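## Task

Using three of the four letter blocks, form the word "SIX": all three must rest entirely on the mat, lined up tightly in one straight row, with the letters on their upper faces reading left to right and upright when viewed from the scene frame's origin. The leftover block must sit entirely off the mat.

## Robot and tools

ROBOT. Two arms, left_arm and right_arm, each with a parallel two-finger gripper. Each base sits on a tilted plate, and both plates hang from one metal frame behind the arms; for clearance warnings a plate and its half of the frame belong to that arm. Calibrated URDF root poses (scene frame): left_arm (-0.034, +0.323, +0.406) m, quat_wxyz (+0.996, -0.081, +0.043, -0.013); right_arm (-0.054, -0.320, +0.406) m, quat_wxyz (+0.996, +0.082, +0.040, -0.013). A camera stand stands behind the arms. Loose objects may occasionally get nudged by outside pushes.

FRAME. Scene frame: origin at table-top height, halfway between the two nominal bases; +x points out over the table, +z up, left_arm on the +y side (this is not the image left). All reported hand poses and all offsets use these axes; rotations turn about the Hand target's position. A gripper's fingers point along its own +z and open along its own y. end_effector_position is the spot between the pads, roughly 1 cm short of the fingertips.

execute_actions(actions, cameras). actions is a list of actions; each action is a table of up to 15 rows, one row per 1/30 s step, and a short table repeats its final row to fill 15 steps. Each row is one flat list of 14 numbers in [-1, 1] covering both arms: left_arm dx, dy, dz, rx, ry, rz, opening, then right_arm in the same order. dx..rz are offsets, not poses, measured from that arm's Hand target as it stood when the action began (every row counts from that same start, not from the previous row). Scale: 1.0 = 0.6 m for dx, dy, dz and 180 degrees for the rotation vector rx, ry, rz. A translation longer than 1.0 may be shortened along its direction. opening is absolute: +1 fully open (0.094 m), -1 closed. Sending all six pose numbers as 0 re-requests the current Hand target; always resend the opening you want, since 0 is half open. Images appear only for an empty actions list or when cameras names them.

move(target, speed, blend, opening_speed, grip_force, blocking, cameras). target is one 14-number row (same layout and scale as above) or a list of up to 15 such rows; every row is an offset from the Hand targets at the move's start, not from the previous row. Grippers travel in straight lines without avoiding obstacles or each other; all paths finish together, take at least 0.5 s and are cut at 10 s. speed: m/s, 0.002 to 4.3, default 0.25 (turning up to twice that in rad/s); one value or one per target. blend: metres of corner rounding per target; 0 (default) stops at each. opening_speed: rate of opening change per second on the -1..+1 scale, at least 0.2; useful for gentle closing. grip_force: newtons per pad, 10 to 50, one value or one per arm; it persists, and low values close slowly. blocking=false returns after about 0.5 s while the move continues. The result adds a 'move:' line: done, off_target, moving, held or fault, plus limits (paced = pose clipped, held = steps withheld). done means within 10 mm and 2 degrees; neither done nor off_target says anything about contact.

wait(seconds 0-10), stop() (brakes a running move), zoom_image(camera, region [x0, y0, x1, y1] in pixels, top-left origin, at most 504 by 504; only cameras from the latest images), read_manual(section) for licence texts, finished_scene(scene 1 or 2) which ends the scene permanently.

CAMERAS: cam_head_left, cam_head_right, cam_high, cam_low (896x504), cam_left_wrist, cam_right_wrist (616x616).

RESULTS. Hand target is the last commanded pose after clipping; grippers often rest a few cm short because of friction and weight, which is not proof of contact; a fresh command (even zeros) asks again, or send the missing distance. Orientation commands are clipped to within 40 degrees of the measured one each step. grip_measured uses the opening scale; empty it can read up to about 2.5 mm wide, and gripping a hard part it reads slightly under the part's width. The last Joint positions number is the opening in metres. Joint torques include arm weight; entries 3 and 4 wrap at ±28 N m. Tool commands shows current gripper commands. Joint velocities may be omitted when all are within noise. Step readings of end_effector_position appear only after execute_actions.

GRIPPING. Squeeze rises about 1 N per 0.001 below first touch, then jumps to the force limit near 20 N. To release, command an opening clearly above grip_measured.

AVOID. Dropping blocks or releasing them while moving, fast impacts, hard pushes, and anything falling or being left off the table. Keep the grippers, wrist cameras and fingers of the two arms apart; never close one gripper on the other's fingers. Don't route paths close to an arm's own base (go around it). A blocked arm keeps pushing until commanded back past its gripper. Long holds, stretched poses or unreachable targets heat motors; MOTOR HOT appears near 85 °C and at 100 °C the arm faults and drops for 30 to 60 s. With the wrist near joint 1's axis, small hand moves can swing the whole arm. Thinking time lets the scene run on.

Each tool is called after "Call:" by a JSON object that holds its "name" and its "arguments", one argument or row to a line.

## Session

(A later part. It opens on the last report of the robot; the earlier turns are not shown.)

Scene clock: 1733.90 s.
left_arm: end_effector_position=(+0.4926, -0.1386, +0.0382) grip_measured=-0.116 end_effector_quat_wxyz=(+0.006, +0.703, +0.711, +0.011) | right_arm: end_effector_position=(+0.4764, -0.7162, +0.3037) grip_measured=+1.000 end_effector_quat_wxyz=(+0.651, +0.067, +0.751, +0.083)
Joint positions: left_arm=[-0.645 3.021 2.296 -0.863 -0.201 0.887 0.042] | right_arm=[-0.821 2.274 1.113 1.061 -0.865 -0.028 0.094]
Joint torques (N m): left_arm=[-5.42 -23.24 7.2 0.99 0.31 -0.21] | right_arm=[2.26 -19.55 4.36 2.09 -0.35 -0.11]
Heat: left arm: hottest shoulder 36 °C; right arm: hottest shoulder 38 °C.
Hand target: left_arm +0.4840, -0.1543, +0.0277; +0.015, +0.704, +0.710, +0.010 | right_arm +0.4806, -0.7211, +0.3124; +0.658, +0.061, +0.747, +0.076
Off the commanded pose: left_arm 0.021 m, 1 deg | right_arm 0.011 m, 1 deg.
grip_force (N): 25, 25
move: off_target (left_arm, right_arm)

Call:
{"name": "wait", "arguments": {
  "seconds": 0,
  "cameras": ["cam_low", "cam_head_left", "cam_high", "cam_left_wrist"]
}}

Call:
{"name": "zoom_image", "arguments": {
  "camera": "cam_low",
  "region": [380, 280, 560, 390]
}}

Call:
{"name": "zoom_image", "arguments": {
  "camera": "cam_high",
  "region": [400, 200, 580, 310]
}}

Scene clock: 1742.47 s.
left_arm: end_effector_position=(+0.4926, -0.1386, +0.0382) grip_measured=-0.116 end_effector_quat_wxyz=(+0.006, +0.703, +0.711, +0.011) | right_arm: end_effector_position=(+0.4764, -0.7162, +0.3037) grip_measured=+1.000 end_effector_quat_wxyz=(+0.651, +0.067, +0.751, +0.083)
Joint positions: left_arm=[-0.645 3.021 2.296 -0.863 -0.201 0.887 0.042] | right_arm=[-0.821 2.274 1.113 1.061 -0.865 -0.028 0.094]
Joint torques (N m): left_arm=[-5.42 -23.24 7.2 0.99 0.32 -0.21] | right_arm=[2.08 -19.25 4.52 2.03 -0.31 -0.1]
Heat: left arm: hottest shoulder 36 °C; right arm: hottest shoulder 38 °C.
Hand target: left_arm +0.4840, -0.1543, +0.0277; +0.015, +0.704, +0.710, +0.010 | right_arm +0.4806, -0.7211, +0.3124; +0.658, +0.061, +0.747, +0.076
Tool commands: left_gripper/opening=-0.3 right_gripper/opening=+1.0
Off the commanded pose: left_arm 0.021 m, 1 deg | right_arm 0.011 m, 1 deg.
grip_force (N): 25, 25
Images, in order (width x height): cam_head_left 896x504, cam_high 896x504, cam_low 896x504, cam_left_wrist 616x616.

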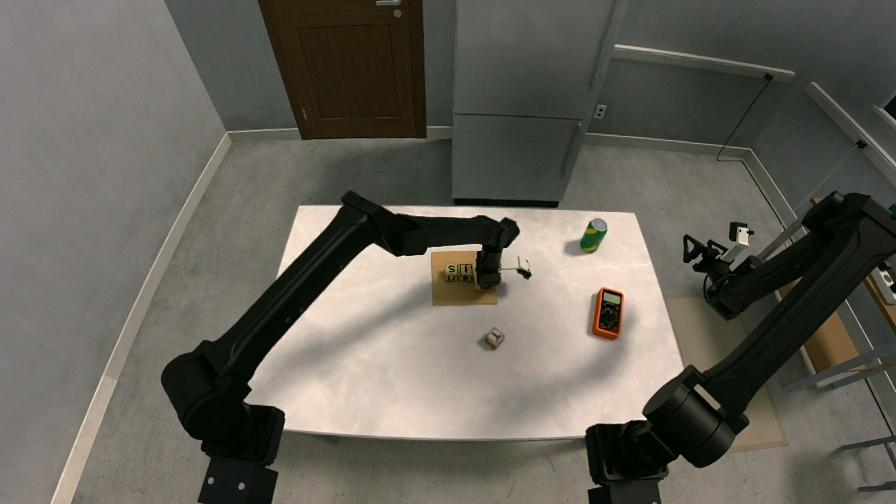

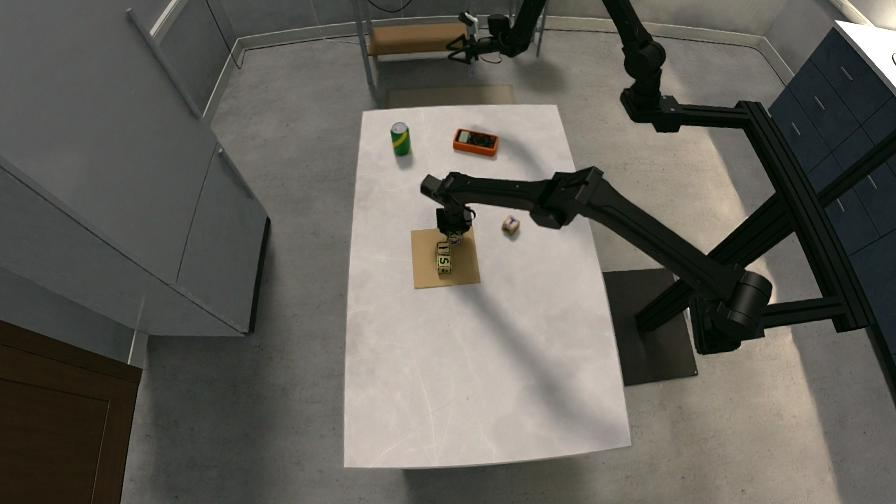

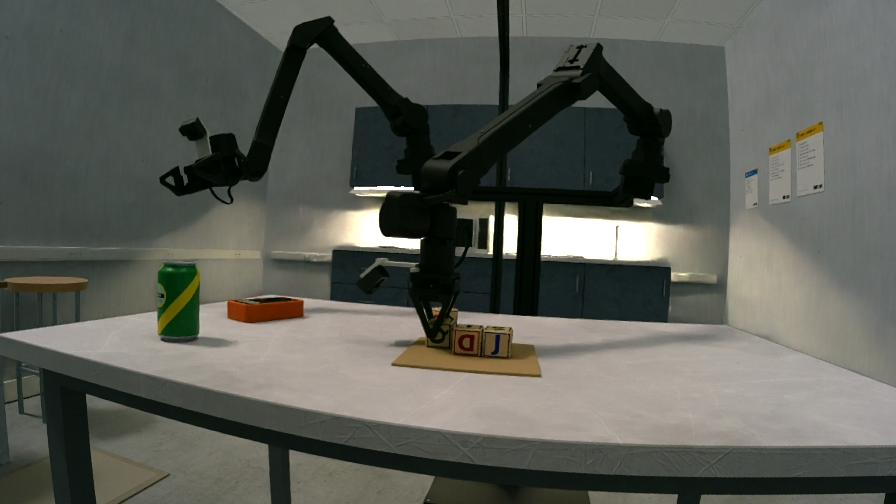

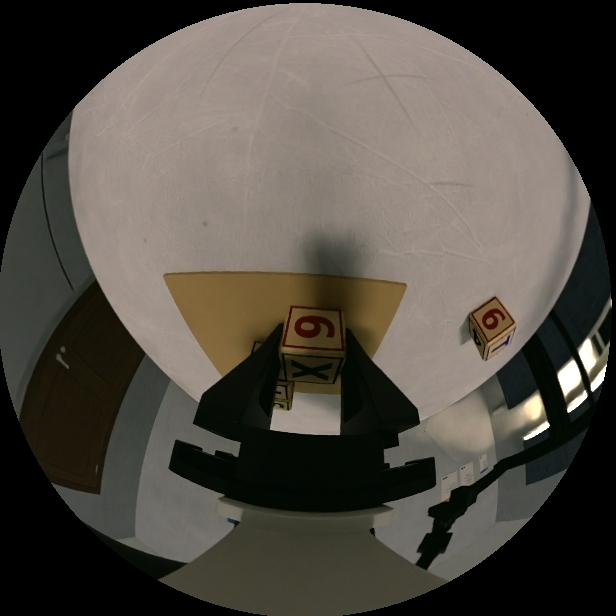

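Scaled by 2.800 from the camera's 896x504 image, which has a finer 1280x720 frame.

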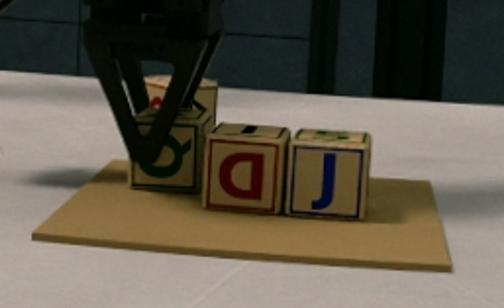

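Scaled by 2.800 from the camera's 896x504 image, which has a finer 1280x720 frame.

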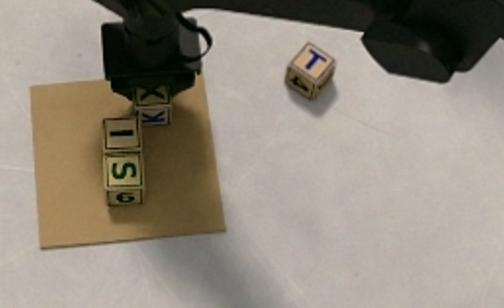

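Call:
{"name": "move", "arguments": {
  "target": [
    [-0.01, -0.01, 0.07, 0, 0, 0, -0.3, 0,0,0,0,0,0,1],
    [-0.01, 0.005, 0.004, 0, 0, 0, -0.3, 0,0,0,0,0,0,1]
  ],
  "speed": [0.12, 0.06],
  "blend": [0.0, 0],
  "cameras": ["cam_low"]
}}

Call:
{"name": "zoom_image", "arguments": {
  "camera": "cam_low",
  "region": [380, 280, 560, 390]
}}

Scene clock: 1752.77 s.
left_arm: end_effector_position=(+0.4654, -0.1492, +0.0383) grip_measured=-0.116 end_effector_quat_wxyz=(+0.002, +0.708, +0.706, +0.010) | right_arm: end_effector_position=(+0.4764, -0.7162, +0.3037) grip_measured=+1.000 end_effector_quat_wxyz=(+0.651, +0.067, +0.751, +0.083)
Joint positions: left_arm=[-0.681 2.997 2.226 -0.832 -0.198 0.864 0.042] | right_arm=[-0.821 2.274 1.113 1.061 -0.865 -0.028 0.094]
Joint torques (N m): left_arm=[-2.73 -22.95 8.32 0.76 0.16 -0.01] | right_arm=[2.55 -19.25 4.3 1.98 -0.33 -0.07]
Heat: left arm: hottest shoulder 36 °C; right arm: hottest shoulder 38 °C.
Hand target: left_arm +0.4779, -0.1514, +0.0301; +0.015, +0.704, +0.710, +0.010 | right_arm +0.4806, -0.7211, +0.3124; +0.658, +0.061, +0.747, +0.076
Off the commanded pose: left_arm 0.015 m, 2 deg | right_arm 0.011 m, 1 deg.
grip_force (N): 25, 25
move: off_target (left_arm, right_arm)
Images, in order (width x height): cam_low 896x504.

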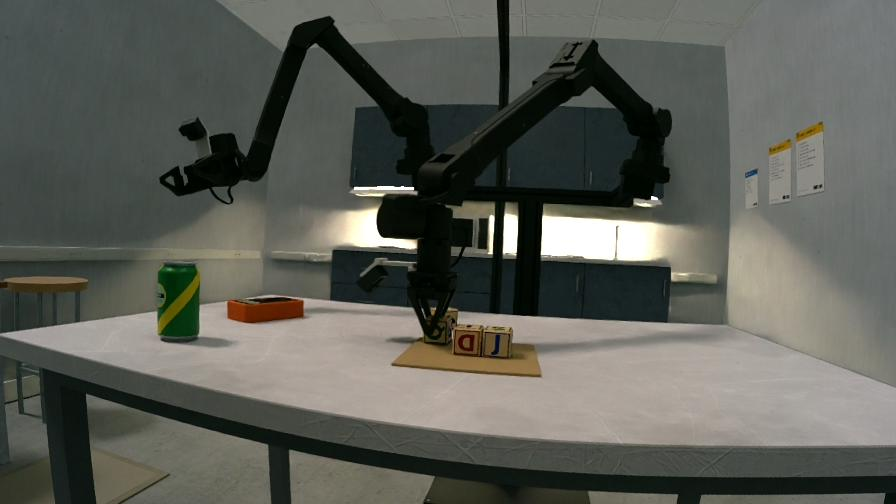

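Scaled by 2.800 from the camera's 896x504 image, which has a finer 1280x720 frame.

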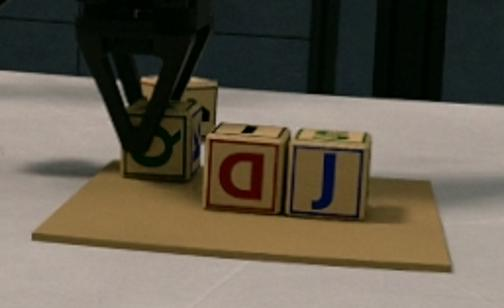

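Call:
{"name": "move", "arguments": {
  "target": [
    [0, 0, -0.014, 0, 0, 0, -0.3, 0,0,0,0,0,0,1],
    [0, 0, -0.018, 0, 0, 0, -0.3, 0,0,0,0,0,0,1]
  ],
  "speed": 0.06,
  "cameras": ["cam_low"]
}}

Call:
{"name": "zoom_image", "arguments": {
  "camera": "cam_low",
  "region": [380, 280, 560, 390]
}}

Scene clock: 1761.10 s.
left_arm: end_effector_position=(+0.4706, -0.1539, +0.0377) grip_measured=-0.116 end_effector_quat_wxyz=(+0.009, +0.707, +0.707, +0.010) | right_arm: end_effector_position=(+0.4764, -0.7162, +0.3037) grip_measured=+1.000 end_effector_quat_wxyz=(+0.651, +0.067, +0.751, +0.083)
Joint positions: left_arm=[-0.681 3.01 2.252 -0.832 -0.198 0.864 0.042] | right_arm=[-0.821 2.274 1.113 1.061 -0.865 -0.028 0.094]
Joint torques (N m): left_arm=[-2.55 -22.07 8.14 0.88 0.16 0.02] | right_arm=[1.96 -19.08 4.46 1.99 -0.32 -0.08]
Heat: left arm: hottest shoulder 36 °C; right arm: hottest shoulder 38 °C.
Hand target: left_arm +0.4778, -0.1514, +0.0193; +0.015, +0.704, +0.710, +0.010 | right_arm +0.4806, -0.7211, +0.3124; +0.658, +0.061, +0.747, +0.076
Off the commanded pose: left_arm 0.020 m, 1 deg | right_arm 0.011 m, 1 deg.
grip_force (N): 25, 25
move: off_target (left_arm, right_arm)
Images, in order (width x height): cam_low 896x504.

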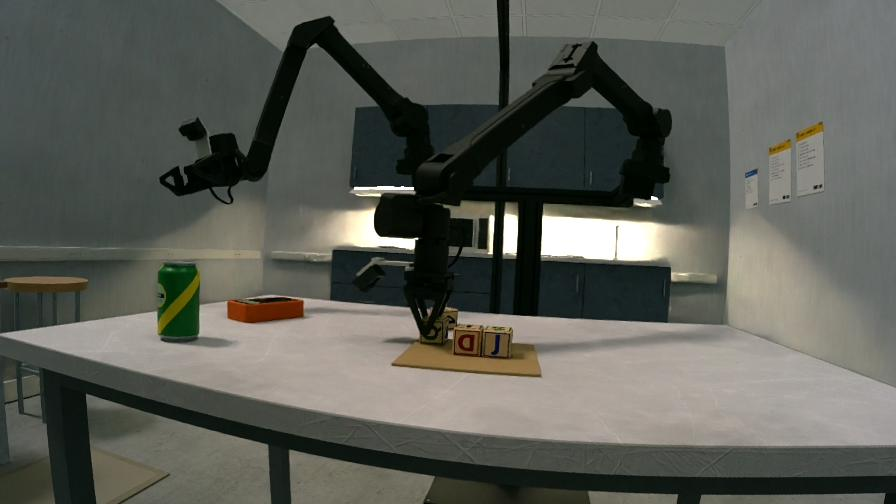

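Scaled by 2.800 from the camera's 896x504 image, which has a finer 1280x720 frame.

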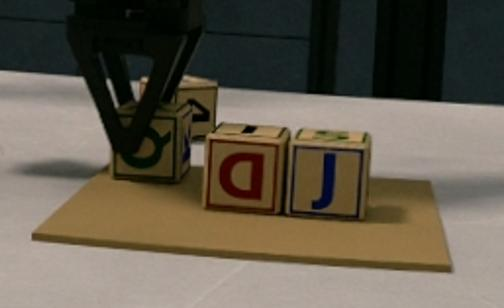

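Call:
{"name": "move", "arguments": {
  "target": [
    [0.01, -0.002, 0.06, 0, 0, 0, -0.3, 0,0,0,0,0,0,1],
    [0.1187, 0.012, 0.075, 0, 0, 0, -0.3, 0,0,0,0,0,0,1],
    [0.1187, 0.016, 0.034, 0, 0, 0, -0.3, 0,0,0,0,0,0,1]
  ],
  "speed": [0.1, 0.15, 0.06],
  "blend": [0.01, 0.005, 0],
  "cameras": ["cam_low", "cam_left_wrist"]
}}

Call:
{"name": "zoom_image", "arguments": {
  "camera": "cam_low",
  "region": [380, 280, 560, 390]
}}

Scene clock: 1786.70 s.
left_arm: end_effector_position=(+0.5395, -0.1355, +0.0394) grip_measured=-0.116 end_effector_quat_wxyz=(+0.015, +0.701, +0.713, +0.009) | right_arm: end_effector_position=(+0.4764, -0.7162, +0.3037) grip_measured=+1.000 end_effector_quat_wxyz=(+0.651, +0.067, +0.751, +0.083)
Joint positions: left_arm=[-0.601 3.125 2.551 -0.987 -0.195 0.93 0.042] | right_arm=[-0.821 2.274 1.113 1.061 -0.865 -0.028 0.094]
Joint torques (N m): left_arm=[-3.49 -25.82 8.54 0.65 0.16 0.09] | right_arm=[1.96 -19.37 4.44 2.03 -0.29 -0.11]
Heat: left arm: hottest shoulder 38 °C; right arm: hottest shoulder 38 °C.
Hand target: left_arm +0.5492, -0.1417, +0.0398; +0.015, +0.704, +0.710, +0.010 | right_arm +0.4806, -0.7211, +0.3124; +0.658, +0.061, +0.747, +0.076
Off the commanded pose: left_arm 0.011 m, 1 deg | right_arm 0.011 m, 1 deg.
joint sent to its limit (left arm) — joint 2 (shoulder), upper limit. The joint targets still meet the commanded pose.
grip_force (N): 25, 25
move: off_target (left_arm, right_arm)
Images, in order (width x height): cam_low 896x504, cam_left_wrist 616x616.

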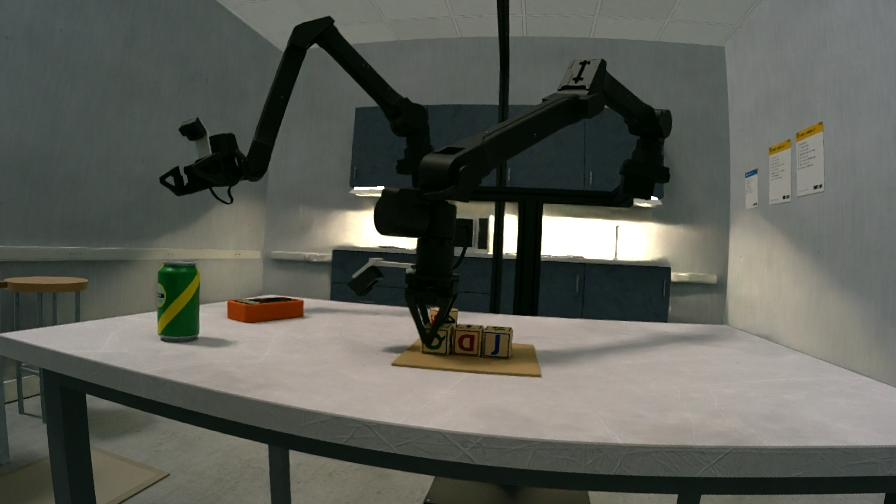

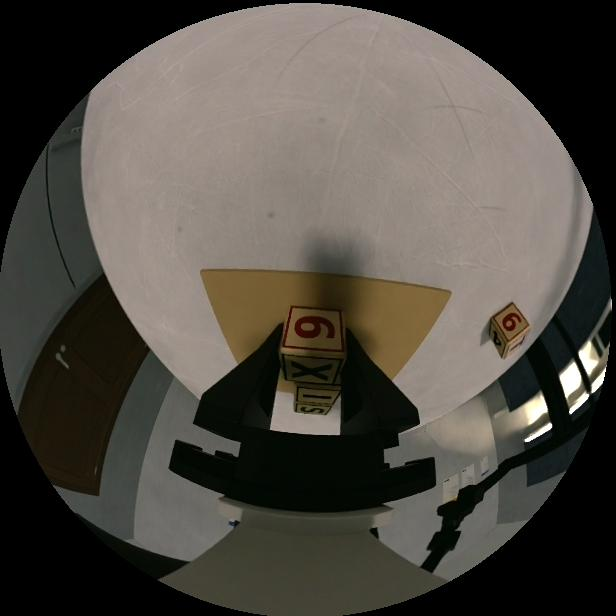

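Scaled by 2.800 from the camera's 896x504 image, which has a finer 1280x720 frame.

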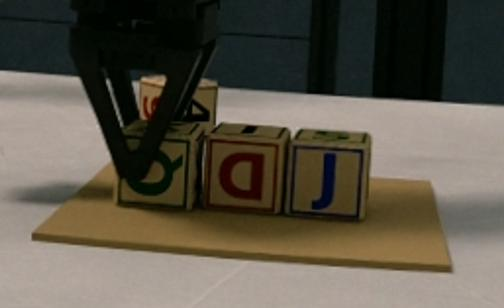

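Call:
{"name": "move", "arguments": {
  "target": [
    [-0.005, 0, -0.004, 0, 0, 0, -0.3, 0,0,0,0,0,0,1],
    [-0.005, 0, -0.004, 0, 0, 0, 0.2, 0,0,0,0,0,0,1]
  ],
  "speed": 0.05,
  "opening_speed": 0.6,
  "cameras": ["cam_left_wrist", "cam_low"]
}}

Call:
{"name": "zoom_image", "arguments": {
  "camera": "cam_low",
  "region": [380, 280, 560, 390]
}}

Scene clock: 1798.33 s.
left_arm: end_effector_position=(+0.5396, -0.1357, +0.0391) grip_measured=+0.196 end_effector_quat_wxyz=(+0.016, +0.701, +0.713, +0.009) | right_arm: end_effector_position=(+0.4764, -0.7162, +0.3037) grip_measured=+1.000 end_effector_quat_wxyz=(+0.651, +0.067, +0.751, +0.083)
Joint positions: left_arm=[-0.601 3.126 2.551 -0.985 -0.195 0.931 0.056] | right_arm=[-0.821 2.274 1.113 1.061 -0.865 -0.028 0.094]
Joint torques (N m): left_arm=[-3.96 -25.29 7.98 0.75 0.17 0.07] | right_arm=[2.08 -19.31 4.29 1.94 -0.36 -0.08]
Heat: left arm: hottest shoulder 38 °C; right arm: hottest shoulder 38 °C.
Hand target: left_arm +0.5461, -0.1417, +0.0373; +0.015, +0.704, +0.710, +0.010 | right_arm +0.4806, -0.7211, +0.3124; +0.658, +0.061, +0.747, +0.076
Off the commanded pose: left_arm 0.009 m, 0 deg | right_arm 0.011 m, 1 deg.
joint sent to its limit (left arm) — joint 2 (shoulder), upper limit. The joint targets still meet the commanded pose.
grip_force (N): 25, 25
move: off_target (right_arm)
Images, in order (width x height): cam_low 896x504, cam_left_wrist 616x616.

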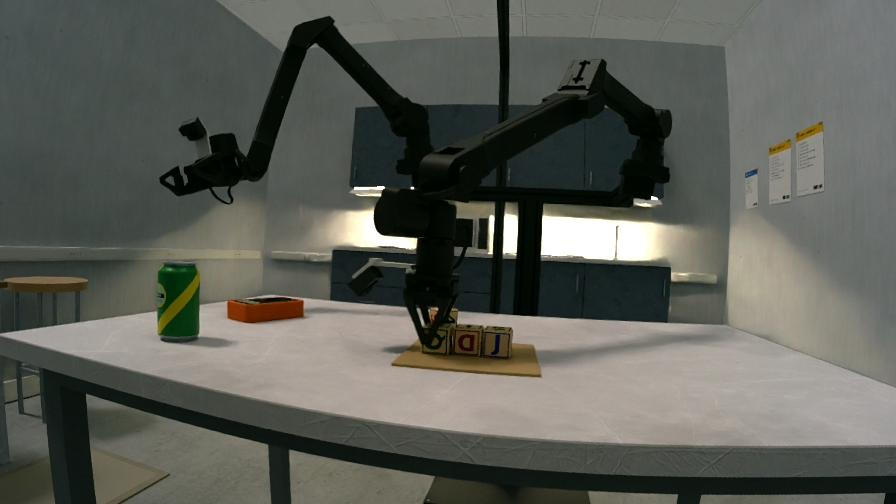

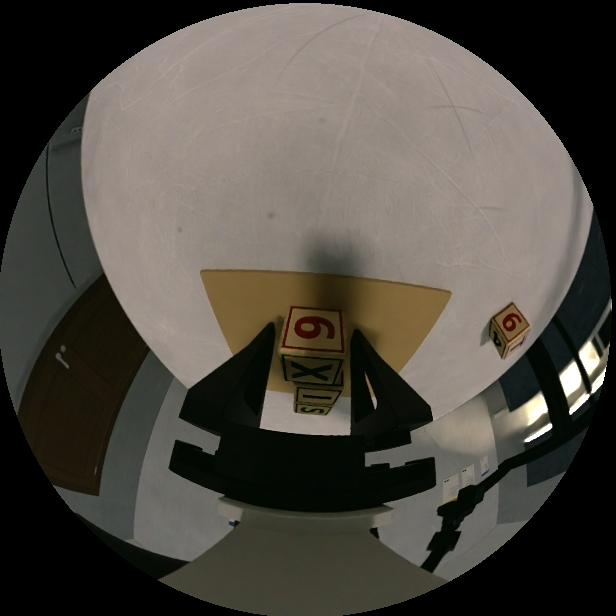

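Scaled by 2.800 from the camera's 896x504 image, which has a finer 1280x720 frame.

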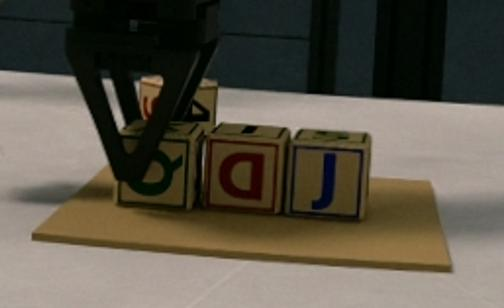

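Call:
{"name": "move", "arguments": {
  "target": [
    [0, 0, 0.12, 0, 0, 0, 0.2, 0,0,0,0,0,0,1],
    [-0.3, 0.6, 0.3, 0, 0, 0, 0.2, 0,0,0,0,0,0,1]
  ],
  "speed": [0.12, 0.4],
  "blend": [0.02, 0],
  "cameras": ["cam_head_left", "cam_high", "cam_low", "cam_left_wrist"]
}}

Call:
{"name": "zoom_image", "arguments": {
  "camera": "cam_head_left",
  "region": [415, 240, 515, 350]
}}

Call:
{"name": "zoom_image", "arguments": {
  "camera": "cam_high",
  "region": [400, 200, 530, 300]
}}

Call:
{"name": "zoom_image", "arguments": {
  "camera": "cam_low",
  "region": [380, 280, 560, 390]
}}

Scene clock: 1810.03 s.
left_arm: end_effector_position=(+0.3571, +0.2178, +0.2086) grip_measured=+0.197 end_effector_quat_wxyz=(+0.000, +0.702, +0.712, +0.003) | right_arm: end_effector_position=(+0.4764, -0.7162, +0.3037) grip_measured=+1.000 end_effector_quat_wxyz=(+0.651, +0.067, +0.751, +0.083)
Joint positions: left_arm=[-0.231 2.088 0.874 -0.31 -0.182 1.303 0.056] | right_arm=[-0.821 2.274 1.113 1.061 -0.865 -0.028 0.094]
Joint torques (N m): left_arm=[-1.73 -18.02 1.98 0.59 0.25 0.07] | right_arm=[2.08 -19.43 4.37 1.98 -0.32 -0.11]
Heat: left arm: hottest shoulder 38 °C; right arm: hottest shoulder 38 °C.
Hand target: left_arm +0.3661, +0.2183, +0.2173; +0.015, +0.704, +0.710, +0.010 | right_arm +0.4806, -0.7211, +0.3124; +0.658, +0.061, +0.747, +0.076
Off the commanded pose: left_arm 0.013 m, 2 deg | right_arm 0.011 m, 1 deg.
grip_force (N): 25, 25
move: off_target (left_arm, right_arm)
Images, in order (width x height): cam_head_left 896x504, cam_high 896x504, cam_low 896x504, cam_left_wrist 616x616.

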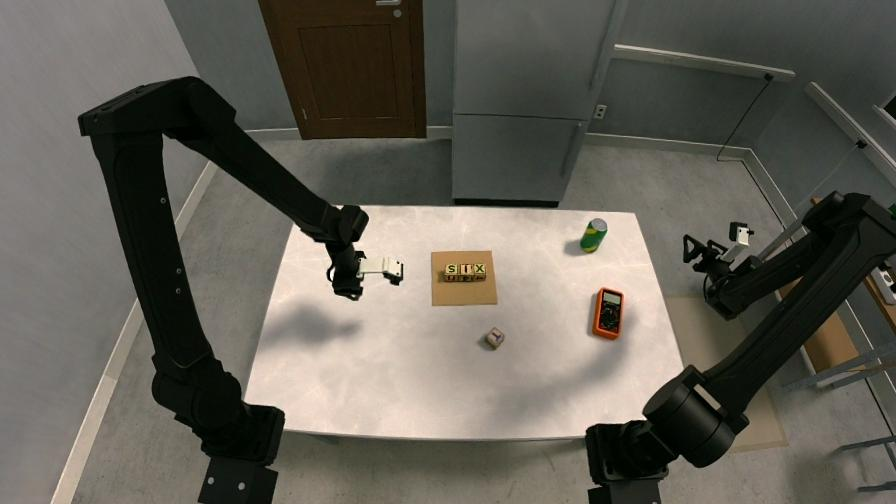

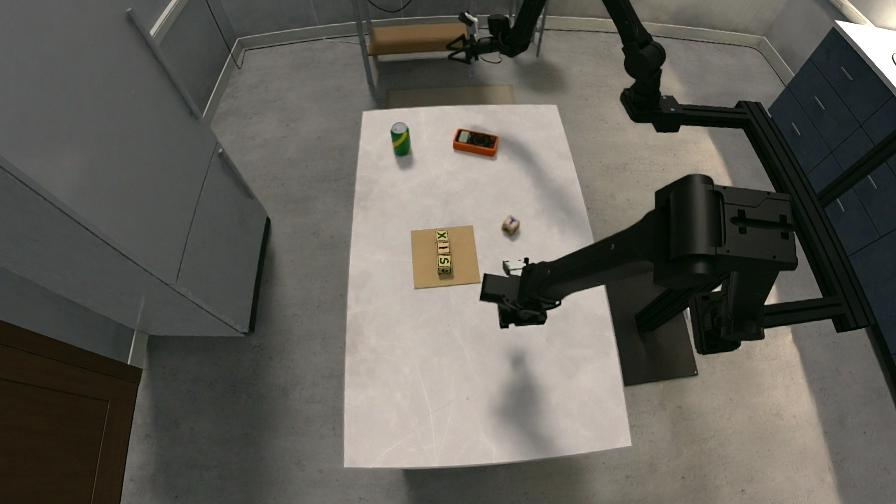

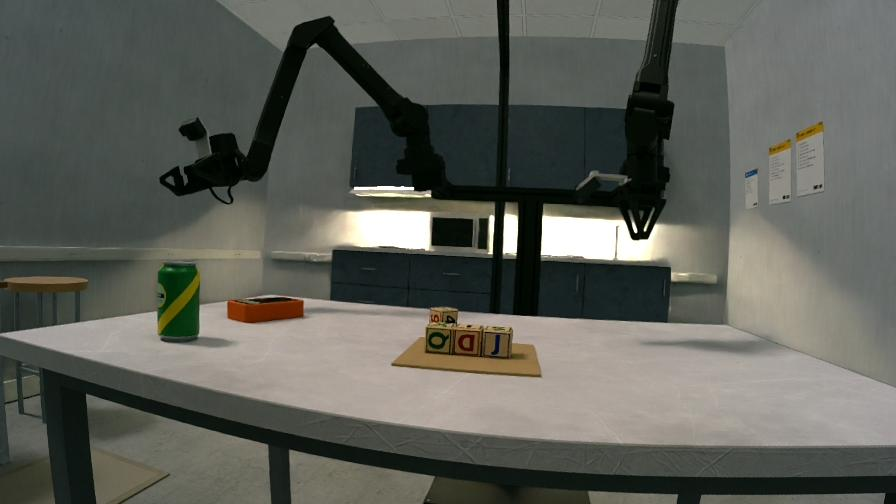

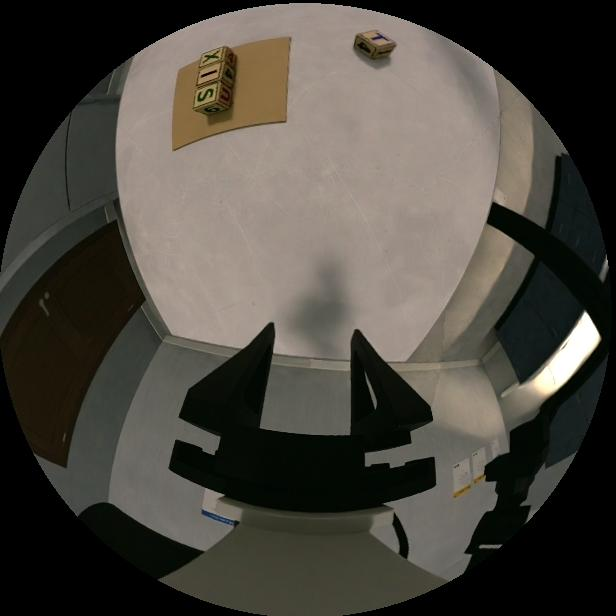

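Scaled by 4.582 from the camera's 896x504 image, which has a finer 1280x720 frame.

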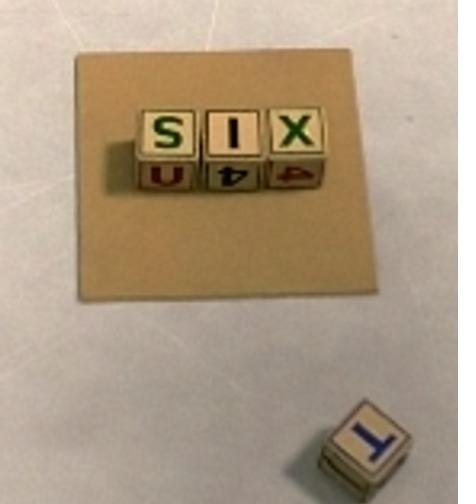

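Scaled by 3.877 from the camera's 896x504 image, which has a finer 1280x720 frame.

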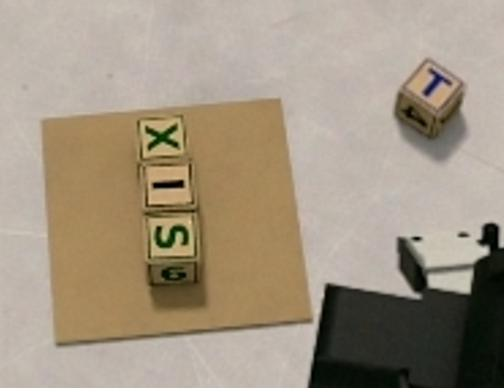

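Scaled by 2.800 from the camera's 896x504 image, which has a finer 1280x720 frame.

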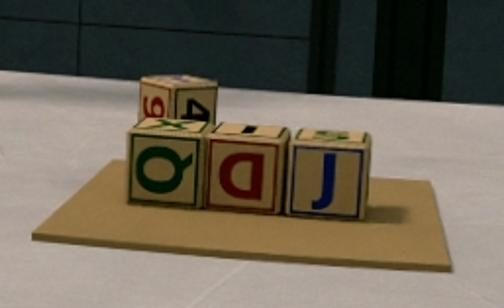

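Call:
{"name": "zoom_image", "arguments": {
  "camera": "cam_head_left",
  "region": [438, 255, 494, 287]
}}

Call:
{"name": "zoom_image", "arguments": {
  "camera": "cam_left_wrist",
  "region": [180, 35, 250, 125]
}}

Call:
{"name": "zoom_image", "arguments": {
  "camera": "cam_high",
  "region": [425, 222, 460, 282]
}}

Scaled by 9.000 from the camera's 896x504 image, which has a finer 1280x720 frame.

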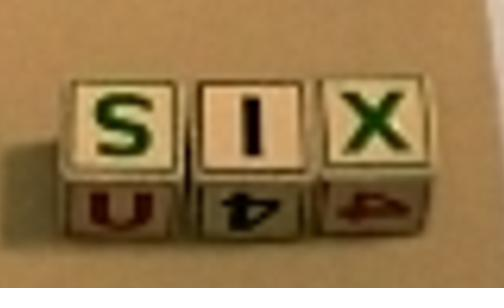

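Scaled by 5.600 from the camera's 616x616 image, which has a finer 880x880 frame.

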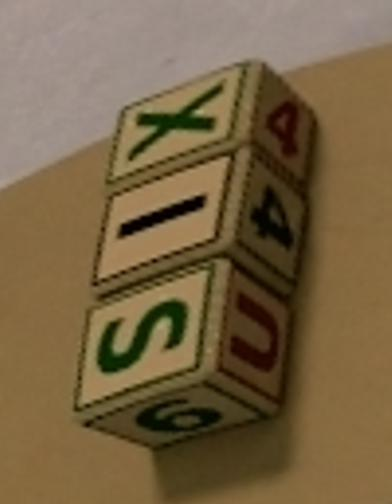

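Scaled by 8.400 from the camera's 896x504 image, which has a finer 1280x720 frame.

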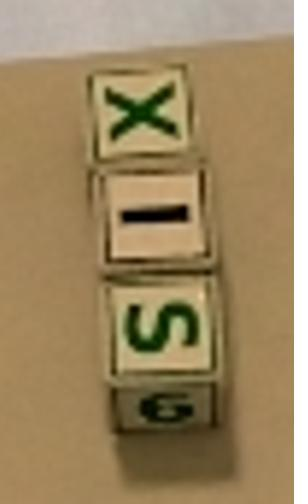

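Call:
{"name": "finished_scene", "arguments": {
  "scene": 1
}}

The scene is finished: the task was done.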